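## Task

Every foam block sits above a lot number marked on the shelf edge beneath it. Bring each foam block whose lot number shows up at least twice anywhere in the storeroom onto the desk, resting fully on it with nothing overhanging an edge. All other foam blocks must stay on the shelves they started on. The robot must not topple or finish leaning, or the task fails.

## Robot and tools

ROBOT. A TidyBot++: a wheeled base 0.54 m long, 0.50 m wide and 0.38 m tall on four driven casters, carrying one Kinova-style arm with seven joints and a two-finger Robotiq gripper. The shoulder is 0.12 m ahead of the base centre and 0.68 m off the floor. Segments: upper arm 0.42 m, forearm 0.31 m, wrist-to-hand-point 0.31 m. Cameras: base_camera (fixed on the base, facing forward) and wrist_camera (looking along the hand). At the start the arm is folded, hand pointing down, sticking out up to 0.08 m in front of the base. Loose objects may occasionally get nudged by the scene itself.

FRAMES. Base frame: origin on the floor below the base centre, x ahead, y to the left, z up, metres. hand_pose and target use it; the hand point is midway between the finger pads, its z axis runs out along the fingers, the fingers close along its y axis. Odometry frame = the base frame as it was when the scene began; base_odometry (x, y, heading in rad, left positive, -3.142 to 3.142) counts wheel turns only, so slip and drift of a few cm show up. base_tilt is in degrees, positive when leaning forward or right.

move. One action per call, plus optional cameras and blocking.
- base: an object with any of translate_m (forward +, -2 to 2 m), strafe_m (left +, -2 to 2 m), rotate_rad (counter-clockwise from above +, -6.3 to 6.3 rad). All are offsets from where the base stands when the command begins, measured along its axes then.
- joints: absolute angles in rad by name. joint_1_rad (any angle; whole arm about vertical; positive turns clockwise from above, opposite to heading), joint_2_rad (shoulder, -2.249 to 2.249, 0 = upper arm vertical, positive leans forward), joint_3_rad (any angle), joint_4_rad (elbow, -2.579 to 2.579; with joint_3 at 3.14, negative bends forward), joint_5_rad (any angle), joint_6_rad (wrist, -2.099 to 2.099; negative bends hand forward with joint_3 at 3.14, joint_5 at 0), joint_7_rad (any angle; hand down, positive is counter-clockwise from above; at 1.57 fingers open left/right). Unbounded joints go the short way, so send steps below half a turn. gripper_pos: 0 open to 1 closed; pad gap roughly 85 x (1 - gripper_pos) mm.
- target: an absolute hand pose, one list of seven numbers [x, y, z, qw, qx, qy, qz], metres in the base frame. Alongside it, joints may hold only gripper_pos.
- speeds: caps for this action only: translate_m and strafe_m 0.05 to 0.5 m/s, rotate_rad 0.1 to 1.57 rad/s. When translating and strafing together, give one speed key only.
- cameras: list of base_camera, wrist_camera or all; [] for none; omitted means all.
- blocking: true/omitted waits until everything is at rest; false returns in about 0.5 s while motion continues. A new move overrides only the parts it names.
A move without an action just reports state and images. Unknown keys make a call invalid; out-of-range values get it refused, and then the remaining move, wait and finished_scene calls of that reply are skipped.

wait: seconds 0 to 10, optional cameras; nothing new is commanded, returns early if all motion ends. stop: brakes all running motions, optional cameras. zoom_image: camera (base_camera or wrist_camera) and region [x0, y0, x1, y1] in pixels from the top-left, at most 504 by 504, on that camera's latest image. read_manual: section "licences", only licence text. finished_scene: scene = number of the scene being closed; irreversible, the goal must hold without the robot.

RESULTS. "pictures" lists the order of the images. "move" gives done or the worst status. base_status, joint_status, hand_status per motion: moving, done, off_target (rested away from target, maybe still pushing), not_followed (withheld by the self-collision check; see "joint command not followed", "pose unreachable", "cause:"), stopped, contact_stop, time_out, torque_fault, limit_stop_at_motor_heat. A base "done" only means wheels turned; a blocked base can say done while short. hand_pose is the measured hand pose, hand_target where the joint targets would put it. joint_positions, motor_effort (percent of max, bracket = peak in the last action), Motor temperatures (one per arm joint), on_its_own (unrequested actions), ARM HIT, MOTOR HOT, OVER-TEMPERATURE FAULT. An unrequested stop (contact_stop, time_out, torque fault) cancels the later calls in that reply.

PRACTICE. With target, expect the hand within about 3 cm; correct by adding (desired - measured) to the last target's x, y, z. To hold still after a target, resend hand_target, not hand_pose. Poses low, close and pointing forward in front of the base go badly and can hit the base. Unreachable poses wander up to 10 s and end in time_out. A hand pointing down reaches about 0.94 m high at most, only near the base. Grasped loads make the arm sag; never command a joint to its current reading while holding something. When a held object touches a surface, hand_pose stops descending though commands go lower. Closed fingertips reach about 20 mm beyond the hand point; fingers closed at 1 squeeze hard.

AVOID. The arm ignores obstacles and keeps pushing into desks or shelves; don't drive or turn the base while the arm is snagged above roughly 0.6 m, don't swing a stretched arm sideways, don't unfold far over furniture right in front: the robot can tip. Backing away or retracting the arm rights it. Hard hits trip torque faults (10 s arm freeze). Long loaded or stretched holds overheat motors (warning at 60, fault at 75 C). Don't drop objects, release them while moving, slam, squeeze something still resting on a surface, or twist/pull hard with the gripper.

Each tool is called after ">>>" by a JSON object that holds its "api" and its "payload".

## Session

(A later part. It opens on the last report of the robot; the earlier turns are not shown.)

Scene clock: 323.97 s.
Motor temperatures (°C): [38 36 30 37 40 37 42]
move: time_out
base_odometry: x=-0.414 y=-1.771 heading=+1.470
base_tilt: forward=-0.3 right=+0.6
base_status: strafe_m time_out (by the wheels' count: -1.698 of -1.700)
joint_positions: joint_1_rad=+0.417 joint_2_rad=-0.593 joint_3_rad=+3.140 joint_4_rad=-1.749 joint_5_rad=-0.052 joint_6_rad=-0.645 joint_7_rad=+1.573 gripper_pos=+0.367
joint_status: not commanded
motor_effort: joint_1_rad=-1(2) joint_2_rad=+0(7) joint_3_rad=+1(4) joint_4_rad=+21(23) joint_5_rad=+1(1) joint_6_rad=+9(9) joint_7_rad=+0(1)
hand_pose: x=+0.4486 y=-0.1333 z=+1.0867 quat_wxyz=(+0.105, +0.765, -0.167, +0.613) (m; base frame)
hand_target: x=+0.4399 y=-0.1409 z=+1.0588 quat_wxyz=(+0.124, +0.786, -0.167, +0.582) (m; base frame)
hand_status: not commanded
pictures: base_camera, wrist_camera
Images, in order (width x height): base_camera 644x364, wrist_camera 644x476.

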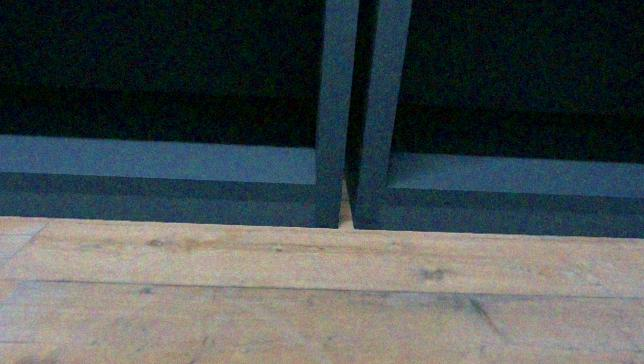

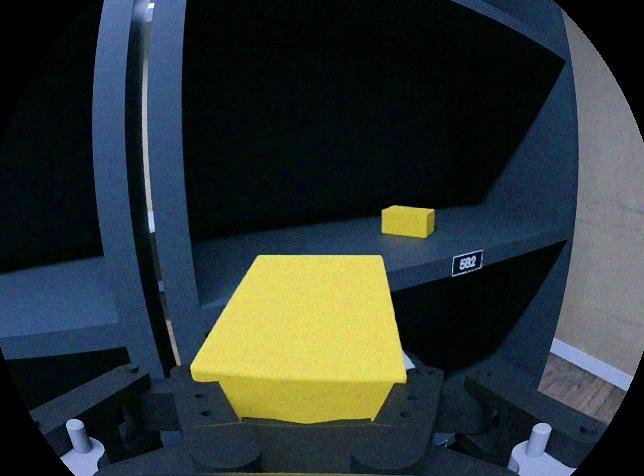

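>>> {"api": "move", "payload": {"base": {"translate_m":0.08,"rotate_rad":-0.045}, "cameras": []}}

>>> {"api": "move", "payload": {"base": {"strafe_m":-1.15}}}

Scene clock: 325.33 s.
Motor temperatures (°C): [38 36 30 37 40 37 42]
move: done
base_odometry: x=-0.406 y=-1.692 heading=+1.424
base_tilt: forward=-0.3 right=+0.6
base_status: done
joint_positions: joint_1_rad=+0.417 joint_2_rad=-0.594 joint_3_rad=+3.140 joint_4_rad=-1.749 joint_5_rad=-0.052 joint_6_rad=-0.646 joint_7_rad=+1.573 gripper_pos=+0.367
joint_status: not commanded
motor_effort: joint_1_rad=-1(1) joint_2_rad=+0(4) joint_3_rad=+1(3) joint_4_rad=+22(22) joint_5_rad=+0(1) joint_6_rad=+8(9) joint_7_rad=-1(1)
hand_pose: x=+0.4483 y=-0.1333 z=+1.0864 quat_wxyz=(+0.105, +0.765, -0.167, +0.612) (m; base frame)
hand_target: x=+0.4399 y=-0.1409 z=+1.0588 quat_wxyz=(+0.124, +0.786, -0.167, +0.582) (m; base frame)
hand_status: not commanded
pictures: none
No camera images: "cameras" was empty.

Scene clock: 329.00 s.
Motor temperatures (°C): [38 36 30 37 40 37 42]
move: done
base_odometry: x=+0.732 y=-1.859 heading=+1.425
base_tilt: forward=-0.3 right=+0.6
base_status: done
joint_positions: joint_1_rad=+0.417 joint_2_rad=-0.595 joint_3_rad=+3.140 joint_4_rad=-1.749 joint_5_rad=-0.052 joint_6_rad=-0.646 joint_7_rad=+1.573 gripper_pos=+0.367
joint_status: not commanded
motor_effort: joint_1_rad=+0(1) joint_2_rad=+0(3) joint_3_rad=+1(4) joint_4_rad=+22(22) joint_5_rad=+1(1) joint_6_rad=+9(10) joint_7_rad=+0(1)
hand_pose: x=+0.4481 y=-0.1329 z=+1.0865 quat_wxyz=(+0.105, +0.765, -0.167, +0.613) (m; base frame)
hand_target: x=+0.4399 y=-0.1409 z=+1.0588 quat_wxyz=(+0.124, +0.786, -0.167, +0.582) (m; base frame)
hand_status: not commanded
pictures: base_camera, wrist_camera
Images, in order (width x height): base_camera 644x364, wrist_camera 644x476.

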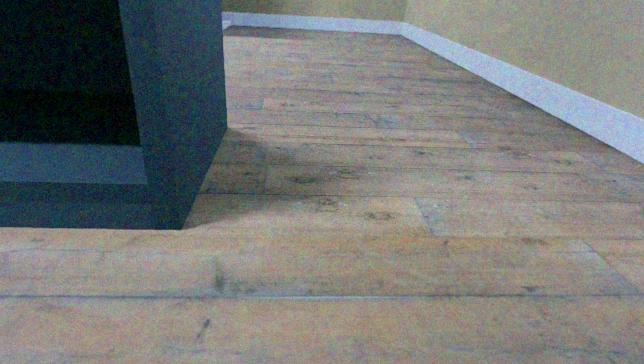

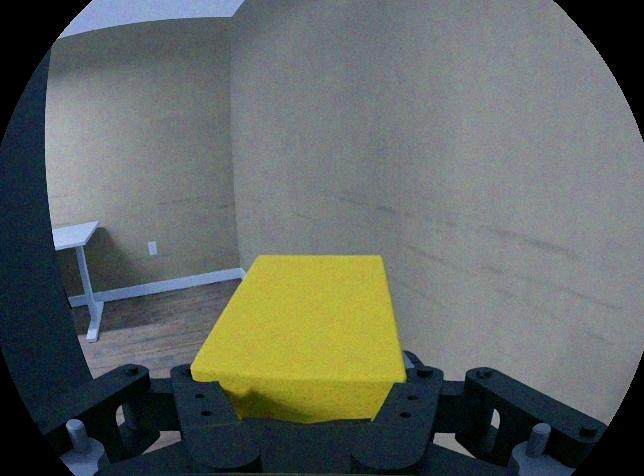

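>>> {"api": "move", "payload": {"base": {"strafe_m":-0.24,"rotate_rad":-0.06}, "joints": {"joint_1_rad":0.0}}}

>>> {"api": "move", "payload": {"base": {"translate_m":1.7}}}

Scene clock: 334.77 s.
Motor temperatures (°C): [38 36 30 37 40 37 42]
move: time_out
base_odometry: x=+0.967 y=-1.894 heading=+1.367
base_tilt: forward=-0.3 right=+0.6
base_status: strafe_m time_out (by the wheels' count: -0.238 of -0.240); rotate_rad time_out (by the wheels' count: -0.059 of -0.060)
joint_positions: joint_1_rad=+0.018 joint_2_rad=-0.596 joint_3_rad=+3.142 joint_4_rad=-1.750 joint_5_rad=-0.052 joint_6_rad=-0.647 joint_7_rad=+1.573 gripper_pos=+0.367
joint_status: all done
motor_effort: joint_1_rad=+0(2) joint_2_rad=+0(5) joint_3_rad=+1(4) joint_4_rad=+21(23) joint_5_rad=+1(1) joint_6_rad=+8(10) joint_7_rad=+0(0)
hand_pose: x=+0.4736 y=+0.0046 z=+1.0861 quat_wxyz=(-0.019, +0.784, -0.013, +0.621) (m; base frame)
hand_target: x=+0.4694 y=+0.0021 z=+1.0588 quat_wxyz=(+0.000, +0.804, +0.000, +0.595) (m; base frame)
hand_status: not commanded
pictures: base_camera, wrist_camera
Images, in order (width x height): base_camera 644x364, wrist_camera 644x476.

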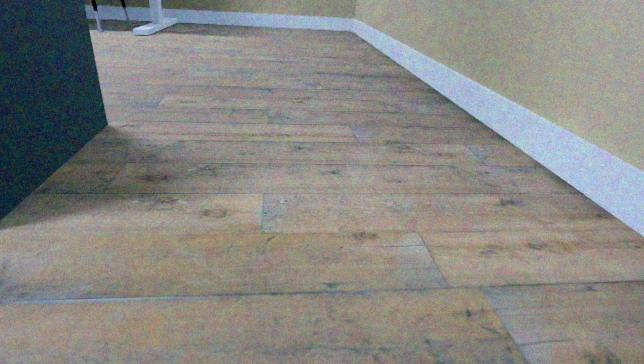

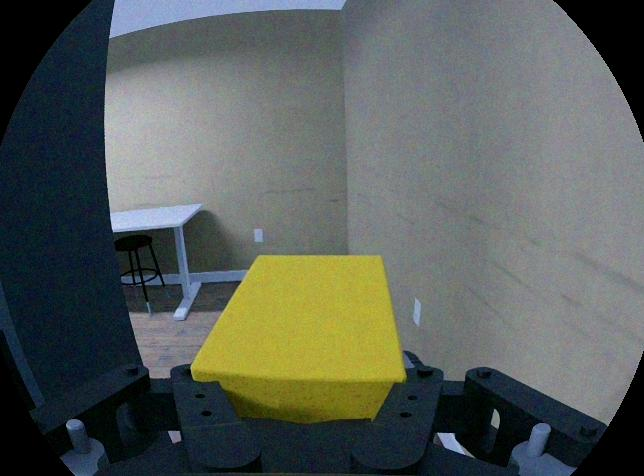

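not run: a stop that you did not command came earlier in this reply.

>>> {"api": "move", "payload": {"base": {"translate_m":1.75}}}

Scene clock: 339.70 s.
Motor temperatures (°C): [38 35 30 37 40 37 42]
move: done
base_odometry: x=+1.323 y=-0.180 heading=+1.366
base_tilt: forward=-0.3 right=+0.6
base_status: done
joint_positions: joint_1_rad=+0.018 joint_2_rad=-0.597 joint_3_rad=+3.142 joint_4_rad=-1.751 joint_5_rad=-0.052 joint_6_rad=-0.647 joint_7_rad=+1.573 gripper_pos=+0.367
joint_status: not commanded
motor_effort: joint_1_rad=-1(1) joint_2_rad=+0(4) joint_3_rad=+1(2) joint_4_rad=+21(23) joint_5_rad=+0(1) joint_6_rad=+9(10) joint_7_rad=+0(1)
hand_pose: x=+0.4730 y=+0.0048 z=+1.0863 quat_wxyz=(-0.019, +0.783, -0.012, +0.621) (m; base frame)
hand_target: x=+0.4694 y=+0.0021 z=+1.0588 quat_wxyz=(+0.000, +0.804, +0.000, +0.595) (m; base frame)
hand_status: not commanded
pictures: base_camera, wrist_camera
Images, in order (width x height): base_camera 644x364, wrist_camera 644x476.

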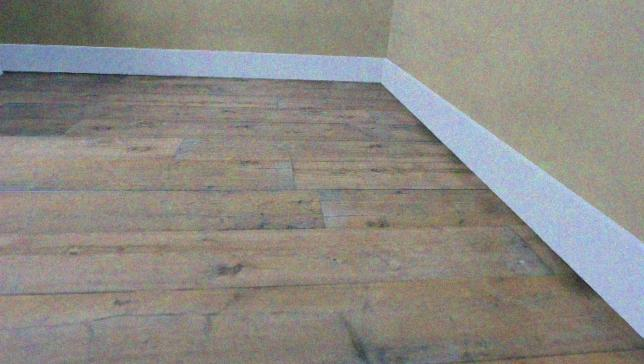

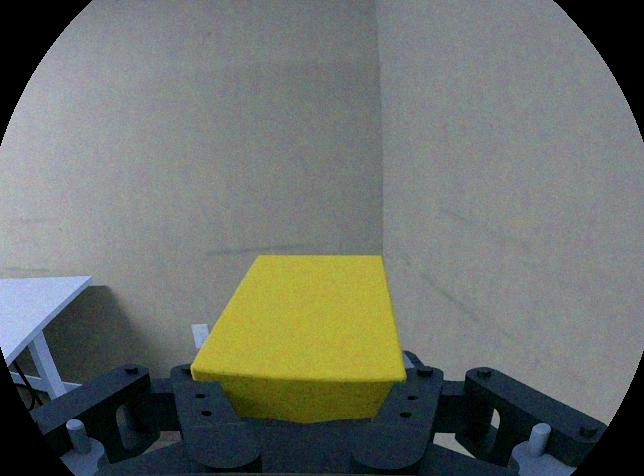

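>>> {"api": "move", "payload": {"base": {"strafe_m":1.1}, "joints": {"joint_2_rad":0.25,"joint_4_rad":-0.9,"joint_6_rad":-2.06}}}

Scene clock: 343.47 s.
Motor temperatures (°C): [38 35 30 37 40 37 42]
move: done
base_odometry: x=+0.246 y=+0.044 heading=+1.365
base_tilt: forward=-0.3 right=+0.6
base_status: done
joint_positions: joint_1_rad=+0.010 joint_2_rad=+0.230 joint_3_rad=+3.142 joint_4_rad=-0.918 joint_5_rad=-0.052 joint_6_rad=-2.007 joint_7_rad=+1.573 gripper_pos=+0.368
joint_status: all done
motor_effort: joint_1_rad=-1(1) joint_2_rad=-23(25) joint_3_rad=+0(1) joint_4_rad=+15(23) joint_5_rad=+0(1) joint_6_rad=+0(10) joint_7_rad=+0(1)
hand_pose: x=+0.4973 y=+0.0121 z=+0.9095 quat_wxyz=(-0.023, +1.000, +0.007, -0.007) (m; base frame)
hand_target: x=+0.4887 y=+0.0018 z=+0.9073 quat_wxyz=(+0.000, +0.999, +0.000, -0.034) (m; base frame)
hand_status: not commanded
pictures: base_camera, wrist_camera
Images, in order (width x height): base_camera 644x364, wrist_camera 644x476.

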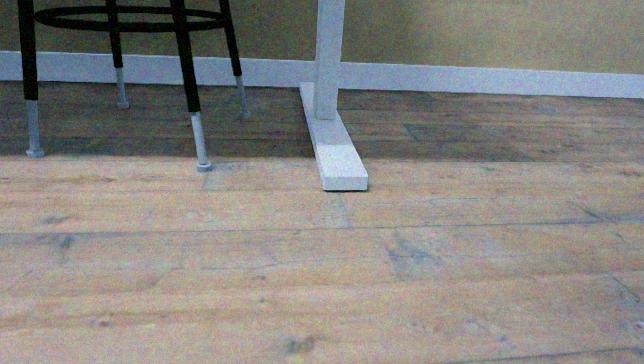

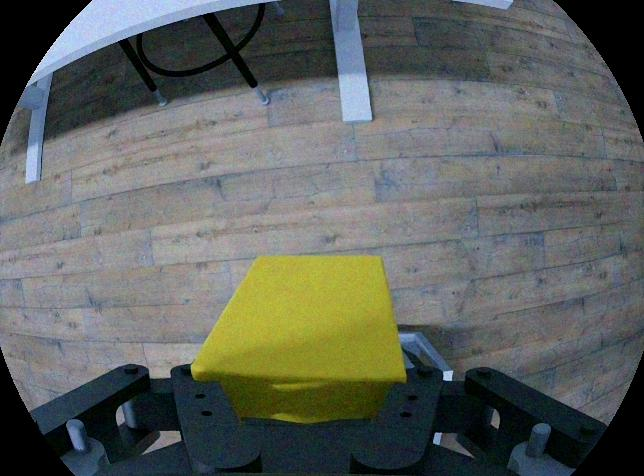

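>>> {"api": "move", "payload": {"base": {"translate_m":0.4,"strafe_m":0.15}}}

Scene clock: 345.87 s.
Motor temperatures (°C): [38 35 30 37 40 37 42]
move: done
base_odometry: x=+0.180 y=+0.467 heading=+1.366
base_tilt: forward=-0.3 right=+0.6
base_status: done
joint_positions: joint_1_rad=+0.009 joint_2_rad=+0.241 joint_3_rad=+3.142 joint_4_rad=-0.916 joint_5_rad=-0.052 joint_6_rad=-2.012 joint_7_rad=+1.573 gripper_pos=+0.368
joint_status: not commanded
motor_effort: joint_1_rad=+0(2) joint_2_rad=-24(27) joint_3_rad=+0(1) joint_4_rad=+16(17) joint_5_rad=+0(1) joint_6_rad=+0(1) joint_7_rad=+0(1)
hand_pose: x=+0.4987 y=+0.0122 z=+0.9057 quat_wxyz=(-0.024, +1.000, +0.007, -0.014) (m; base frame)
hand_target: x=+0.4887 y=+0.0018 z=+0.9073 quat_wxyz=(+0.000, +0.999, +0.000, -0.034) (m; base frame)
hand_status: not commanded
pictures: base_camera, wrist_camera
Images, in order (width x height): base_camera 644x364, wrist_camera 644x476.

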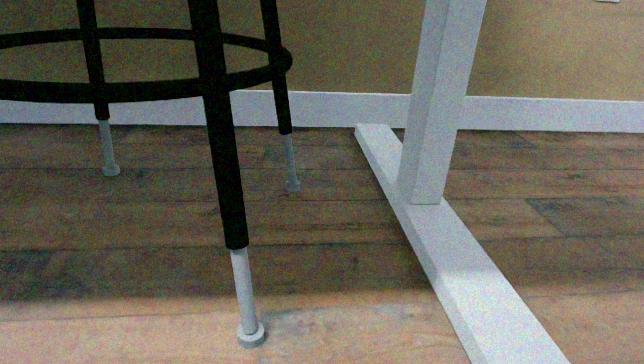

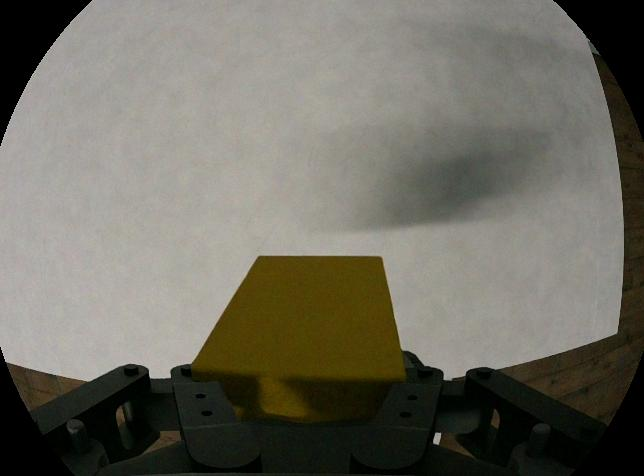

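>>> {"api": "move", "payload": {"base": {"translate_m":0.05}, "cameras": []}}

>>> {"api": "move", "payload": {"joints": {"joint_2_rad":0.45,"joint_4_rad":-0.9,"joint_6_rad":-2.0}, "cameras": []}}

>>> {"api": "move", "payload": {"joints": {"joint_2_rad":0.47,"joint_4_rad":-1.03,"joint_6_rad":-1.88}, "cameras": ["wrist_camera"]}}

>>> {"api": "move", "payload": {"joints": {"joint_2_rad":0.47,"joint_4_rad":-1.09,"joint_6_rad":-1.83}, "cameras": ["wrist_camera"]}}

>>> {"api": "move", "payload": {"joints": {"joint_2_rad":0.47,"joint_4_rad":-1.13,"joint_6_rad":-1.79}, "cameras": ["wrist_camera"]}}

Scene clock: 347.20 s.
Motor temperatures (°C): [38 36 30 37 40 37 42]
move: done
base_odometry: x=+0.190 y=+0.516 heading=+1.367
base_tilt: forward=-0.3 right=+0.6
base_status: done
joint_positions: joint_1_rad=+0.009 joint_2_rad=+0.245 joint_3_rad=+3.142 joint_4_rad=-0.916 joint_5_rad=-0.052 joint_6_rad=-2.014 joint_7_rad=+1.573 gripper_pos=+0.368
joint_status: not commanded
motor_effort: joint_1_rad=-1(1) joint_2_rad=-24(28) joint_3_rad=+0(1) joint_4_rad=+16(16) joint_5_rad=+0(1) joint_6_rad=+1(1) joint_7_rad=+0(1)
hand_pose: x=+0.4990 y=+0.0121 z=+0.9043 quat_wxyz=(-0.024, +1.000, +0.007, -0.017) (m; base frame)
hand_target: x=+0.4887 y=+0.0018 z=+0.9073 quat_wxyz=(+0.000, +0.999, +0.000, -0.034) (m; base frame)
hand_status: not commanded
pictures: none
No camera images: "cameras" was empty.

Scene clock: 348.60 s.
Motor temperatures (°C): [38 36 30 37 40 37 42]
move: done
base_odometry: x=+0.190 y=+0.516 heading=+1.367
base_tilt: forward=-0.3 right=+0.6
base_status: not commanded
joint_positions: joint_1_rad=+0.009 joint_2_rad=+0.441 joint_3_rad=+3.142 joint_4_rad=-0.912 joint_5_rad=-0.052 joint_6_rad=-2.014 joint_7_rad=+1.573 gripper_pos=+0.368
joint_status: all done
motor_effort: joint_1_rad=-1(1) joint_2_rad=-30(34) joint_3_rad=+0(1) joint_4_rad=+15(17) joint_5_rad=+0(0) joint_6_rad=-2(3) joint_7_rad=+0(1)
hand_pose: x=+0.5359 y=+0.0118 z=+0.8271 quat_wxyz=(-0.025, +0.993, +0.005, -0.113) (m; base frame)
hand_target: x=+0.5443 y=+0.0018 z=+0.8250 quat_wxyz=(+0.000, +0.995, +0.000, -0.104) (m; base frame)
hand_status: not commanded
pictures: none
No camera images: "cameras" was empty.

Scene clock: 349.60 s.
Motor temperatures (°C): [38 36 30 37 40 37 42]
move: done
base_odometry: x=+0.190 y=+0.516 heading=+1.367
base_tilt: forward=-0.3 right=+0.6
base_status: not commanded
joint_positions: joint_1_rad=+0.009 joint_2_rad=+0.450 joint_3_rad=+3.142 joint_4_rad=-1.005 joint_5_rad=-0.052 joint_6_rad=-1.931 joint_7_rad=+1.573 gripper_pos=+0.368
joint_status: all done
motor_effort: joint_1_rad=+0(1) joint_2_rad=-31(32) joint_3_rad=+0(1) joint_4_rad=+16(17) joint_5_rad=+0(0) joint_6_rad=-2(3) joint_7_rad=+0(0)
hand_pose: x=+0.5390 y=+0.0123 z=+0.7953 quat_wxyz=(-0.026, +0.992, +0.002, -0.122) (m; base frame)
hand_target: x=+0.5496 y=+0.0019 z=+0.7767 quat_wxyz=(+0.000, +0.993, +0.000, -0.119) (m; base frame)
hand_status: not commanded
pictures: wrist_camera
Images, in order (width x height): wrist_camera 644x476.

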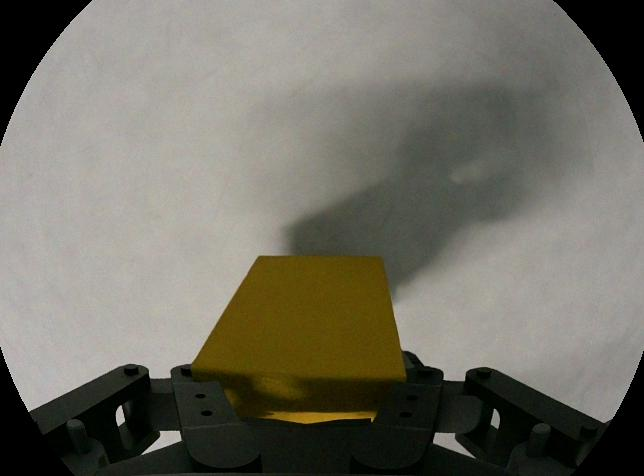

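Scene clock: 350.63 s.
Motor temperatures (°C): [38 36 30 37 40 37 42]
move: done
base_odometry: x=+0.190 y=+0.516 heading=+1.367
base_tilt: forward=-0.3 right=+0.6
base_status: not commanded
joint_positions: joint_1_rad=+0.009 joint_2_rad=+0.446 joint_3_rad=+3.142 joint_4_rad=-1.066 joint_5_rad=-0.052 joint_6_rad=-1.879 joint_7_rad=+1.573 gripper_pos=+0.368
joint_status: all done
motor_effort: joint_1_rad=+0(1) joint_2_rad=-28(31) joint_3_rad=+0(1) joint_4_rad=+14(16) joint_5_rad=+0(1) joint_6_rad=-2(3) joint_7_rad=+0(1)
hand_pose: x=+0.5377 y=+0.0126 z=+0.7787 quat_wxyz=(-0.026, +0.992, +0.001, -0.124) (m; base frame)
hand_target: x=+0.5473 y=+0.0019 z=+0.7586 quat_wxyz=(+0.000, +0.992, +0.000, -0.124) (m; base frame)
hand_status: not commanded
pictures: wrist_camera
Images, in order (width x height): wrist_camera 644x476.

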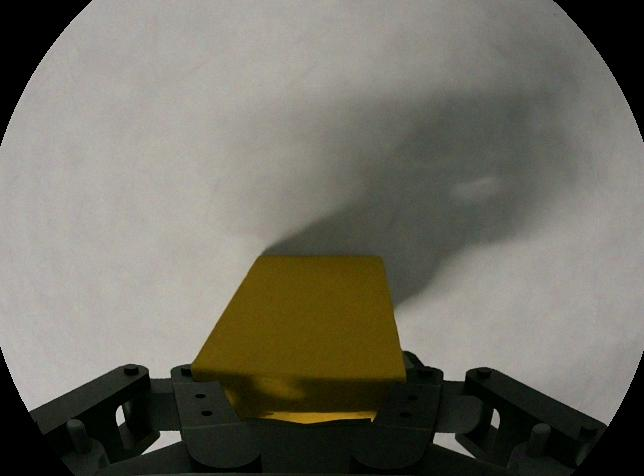

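Scene clock: 351.33 s.
Motor temperatures (°C): [38 36 30 37 40 37 42]
move: off_target
base_odometry: x=+0.190 y=+0.516 heading=+1.367
base_tilt: forward=-0.3 right=+0.6
base_status: not commanded
joint_positions: joint_1_rad=+0.009 joint_2_rad=+0.433 joint_3_rad=+3.142 joint_4_rad=-1.085 joint_5_rad=-0.052 joint_6_rad=-1.858 joint_7_rad=+1.573 gripper_pos=+0.368
joint_status: joint_4_rad off_target (ended at -1.085, target -1.130); the others done
motor_effort: joint_1_rad=-2(2) joint_2_rad=-23(29) joint_3_rad=-1(1) joint_4_rad=+11(14) joint_5_rad=-1(1) joint_6_rad=+1(1) joint_7_rad=+0(1)
hand_pose: x=+0.5373 y=+0.0127 z=+0.7782 quat_wxyz=(-0.026, +0.993, +0.001, -0.116) (m; base frame)
hand_target: x=+0.5472 y=+0.0019 z=+0.7460 quat_wxyz=(+0.000, +0.992, +0.000, -0.124) (m; base frame)
hand_status: not commanded
pictures: wrist_camera
Images, in order (width x height): wrist_camera 644x476.

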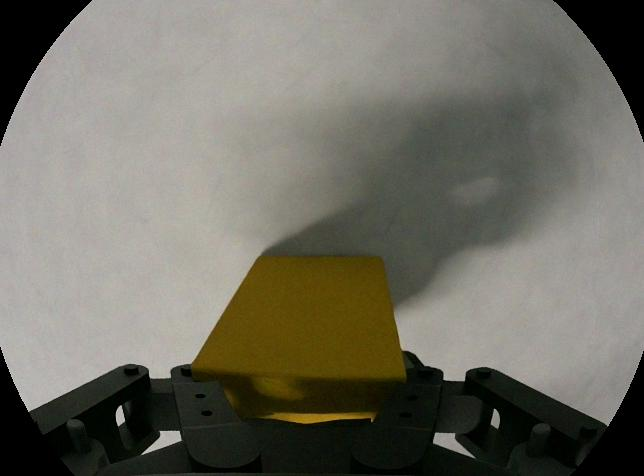

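Contact. Release and rise along the hand axis.

>>> {"api": "move", "payload": {"joints": {"gripper_pos":0.0}, "cameras": ["wrist_camera"]}}

>>> {"api": "move", "payload": {"joints": {"joint_2_rad":0.46,"joint_4_rad":-0.98,"joint_6_rad":-1.88}, "cameras": ["wrist_camera"]}}

>>> {"api": "move", "payload": {"joints": {"joint_2_rad":0.45,"joint_4_rad":-0.83,"joint_6_rad":-1.98}, "cameras": ["wrist_camera"]}}

>>> {"api": "move", "payload": {"joints": {"joint_2_rad":0.2,"joint_4_rad":-0.75,"joint_6_rad":-1.85}, "cameras": ["wrist_camera"]}}

Scene clock: 352.37 s.
Motor temperatures (°C): [38 36 30 37 40 37 42]
move: done
base_odometry: x=+0.190 y=+0.516 heading=+1.367
base_tilt: forward=-0.3 right=+0.6
base_status: not commanded
joint_positions: joint_1_rad=+0.009 joint_2_rad=+0.449 joint_3_rad=+3.142 joint_4_rad=-1.102 joint_5_rad=-0.052 joint_6_rad=-1.838 joint_7_rad=+1.573 gripper_pos=+0.000
joint_status: all done
motor_effort: joint_1_rad=-1(2) joint_2_rad=-30(32) joint_3_rad=-1(1) joint_4_rad=+15(16) joint_5_rad=+0(1) joint_6_rad=-2(2) joint_7_rad=+0(1)
hand_pose: x=+0.5398 y=+0.0127 z=+0.7655 quat_wxyz=(-0.026, +0.992, +0.000, -0.124) (m; base frame)
hand_target: x=+0.5472 y=+0.0019 z=+0.7460 quat_wxyz=(+0.000, +0.992, +0.000, -0.124) (m; base frame)
hand_status: not commanded
pictures: wrist_camera
Images, in order (width x height): wrist_camera 644x476.

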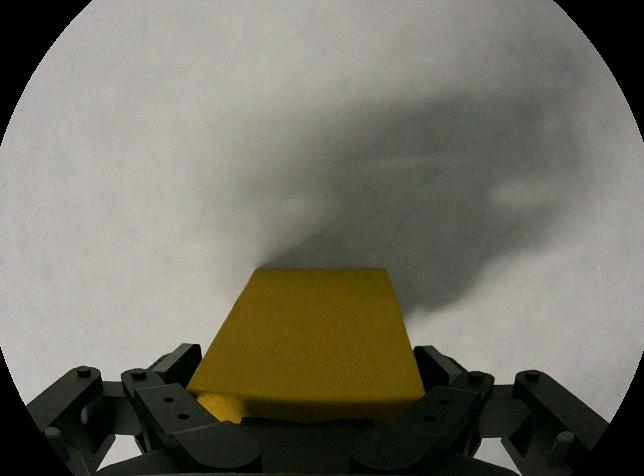

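Scene clock: 353.43 s.
Motor temperatures (°C): [38 36 30 37 40 37 42]
move: done
base_odometry: x=+0.190 y=+0.516 heading=+1.367
base_tilt: forward=-0.3 right=+0.6
base_status: not commanded
joint_positions: joint_1_rad=+0.009 joint_2_rad=+0.449 joint_3_rad=+3.142 joint_4_rad=-0.993 joint_5_rad=-0.052 joint_6_rad=-1.842 joint_7_rad=+1.573 gripper_pos=+0.000
joint_status: all done
motor_effort: joint_1_rad=+0(1) joint_2_rad=-32(32) joint_3_rad=+0(1) joint_4_rad=+16(17) joint_5_rad=+0(0) joint_6_rad=-1(3) joint_7_rad=+0(0)
hand_pose: x=+0.5694 y=+0.0124 z=+0.7934 quat_wxyz=(-0.026, +0.997, +0.001, -0.071) (m; base frame)
hand_target: x=+0.5622 y=+0.0019 z=+0.7935 quat_wxyz=(+0.000, +0.996, +0.000, -0.089) (m; base frame)
hand_status: not commanded
pictures: wrist_camera
Images, in order (width x height): wrist_camera 644x476.

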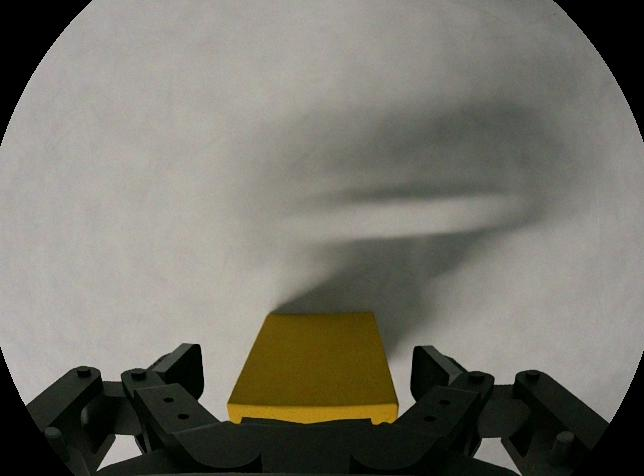

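Scene clock: 354.50 s.
Motor temperatures (°C): [38 36 30 37 40 37 42]
move: done
base_odometry: x=+0.190 y=+0.516 heading=+1.367
base_tilt: forward=-0.3 right=+0.6
base_status: not commanded
joint_positions: joint_1_rad=+0.009 joint_2_rad=+0.445 joint_3_rad=+3.142 joint_4_rad=-0.845 joint_5_rad=-0.052 joint_6_rad=-1.926 joint_7_rad=+1.573 gripper_pos=+0.000
joint_status: all done
motor_effort: joint_1_rad=+0(1) joint_2_rad=-31(33) joint_3_rad=-1(1) joint_4_rad=+16(17) joint_5_rad=+0(0) joint_6_rad=+0(2) joint_7_rad=+0(1)
hand_pose: x=+0.5790 y=+0.0119 z=+0.8390 quat_wxyz=(-0.025, +0.999, +0.004, -0.037) (m; base frame)
hand_target: x=+0.5664 y=+0.0019 z=+0.8417 quat_wxyz=(+0.000, +0.998, +0.000, -0.059) (m; base frame)
hand_status: not commanded
pictures: wrist_camera
Images, in order (width x height): wrist_camera 644x476.

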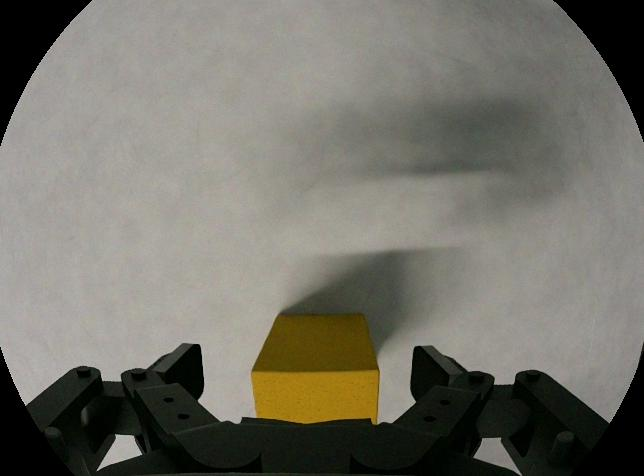

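Scene clock: 356.03 s.
Motor temperatures (°C): [38 36 30 37 40 37 42]
move: done
base_odometry: x=+0.190 y=+0.516 heading=+1.367
base_tilt: forward=-0.3 right=+0.6
base_status: not commanded
joint_positions: joint_1_rad=+0.009 joint_2_rad=+0.186 joint_3_rad=+3.142 joint_4_rad=-0.759 joint_5_rad=-0.052 joint_6_rad=-1.902 joint_7_rad=+1.573 gripper_pos=+0.000
joint_status: all done
motor_effort: joint_1_rad=+0(1) joint_2_rad=-22(34) joint_3_rad=+0(1) joint_4_rad=+15(18) joint_5_rad=+0(0) joint_6_rad=+3(4) joint_7_rad=+0(1)
hand_pose: x=+0.5420 y=+0.0124 z=+0.9820 quat_wxyz=(-0.022, +0.989, +0.008, +0.147) (m; base frame)
hand_target: x=+0.5626 y=+0.0019 z=+0.9837 quat_wxyz=(+0.000, +0.985, +0.000, +0.170) (m; base frame)
hand_status: not commanded
pictures: wrist_camera
Images, in order (width x height): wrist_camera 644x476.

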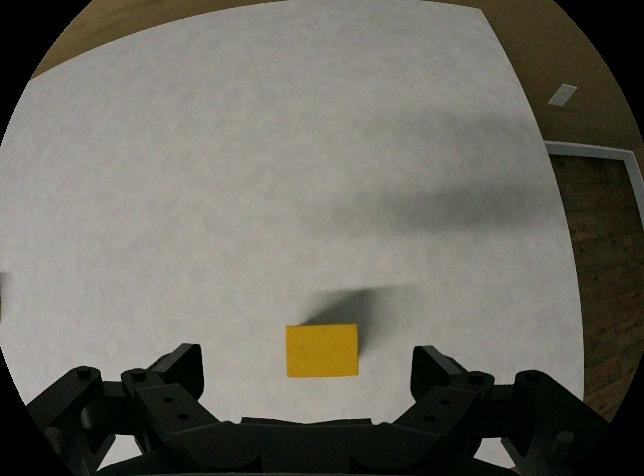

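>>> {"api": "move", "payload": {"base": {"translate_m":-0.4}, "joints": {"joint_2_rad":-0.5,"joint_4_rad":-1.8,"joint_6_rad":-0.7}, "cameras": ["wrist_camera"]}}

Scene clock: 358.93 s.
Motor temperatures (°C): [38 36 30 37 40 37 42]
move: done
base_odometry: x=+0.109 y=+0.124 heading=+1.366
base_tilt: forward=-0.4 right=+0.6
base_status: done
joint_positions: joint_1_rad=+0.008 joint_2_rad=-0.489 joint_3_rad=+3.142 joint_4_rad=-1.769 joint_5_rad=-0.051 joint_6_rad=-0.757 joint_7_rad=+1.573 gripper_pos=+0.000
joint_status: all done
motor_effort: joint_1_rad=-1(3) joint_2_rad=-3(26) joint_3_rad=+1(2) joint_4_rad=+22(22) joint_5_rad=+0(1) joint_6_rad=+8(9) joint_7_rad=+0(1)
hand_pose: x=+0.5007 y=+0.0090 z=+1.0036 quat_wxyz=(-0.022, +0.851, -0.009, +0.524) (m; base frame)
hand_target: x=+0.5032 y=+0.0021 z=+1.0056 quat_wxyz=(+0.000, +0.841, +0.000, +0.540) (m; base frame)
hand_status: not commanded
pictures: wrist_camera
Images, in order (width x height): wrist_camera 644x476.

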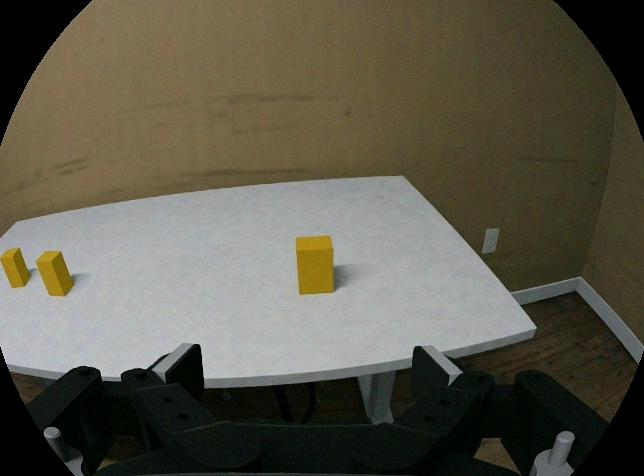

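All three are on the desk.

>>> {"api": "finished_scene", "payload": {"scene": 2}}

The scene is finished: the task was done.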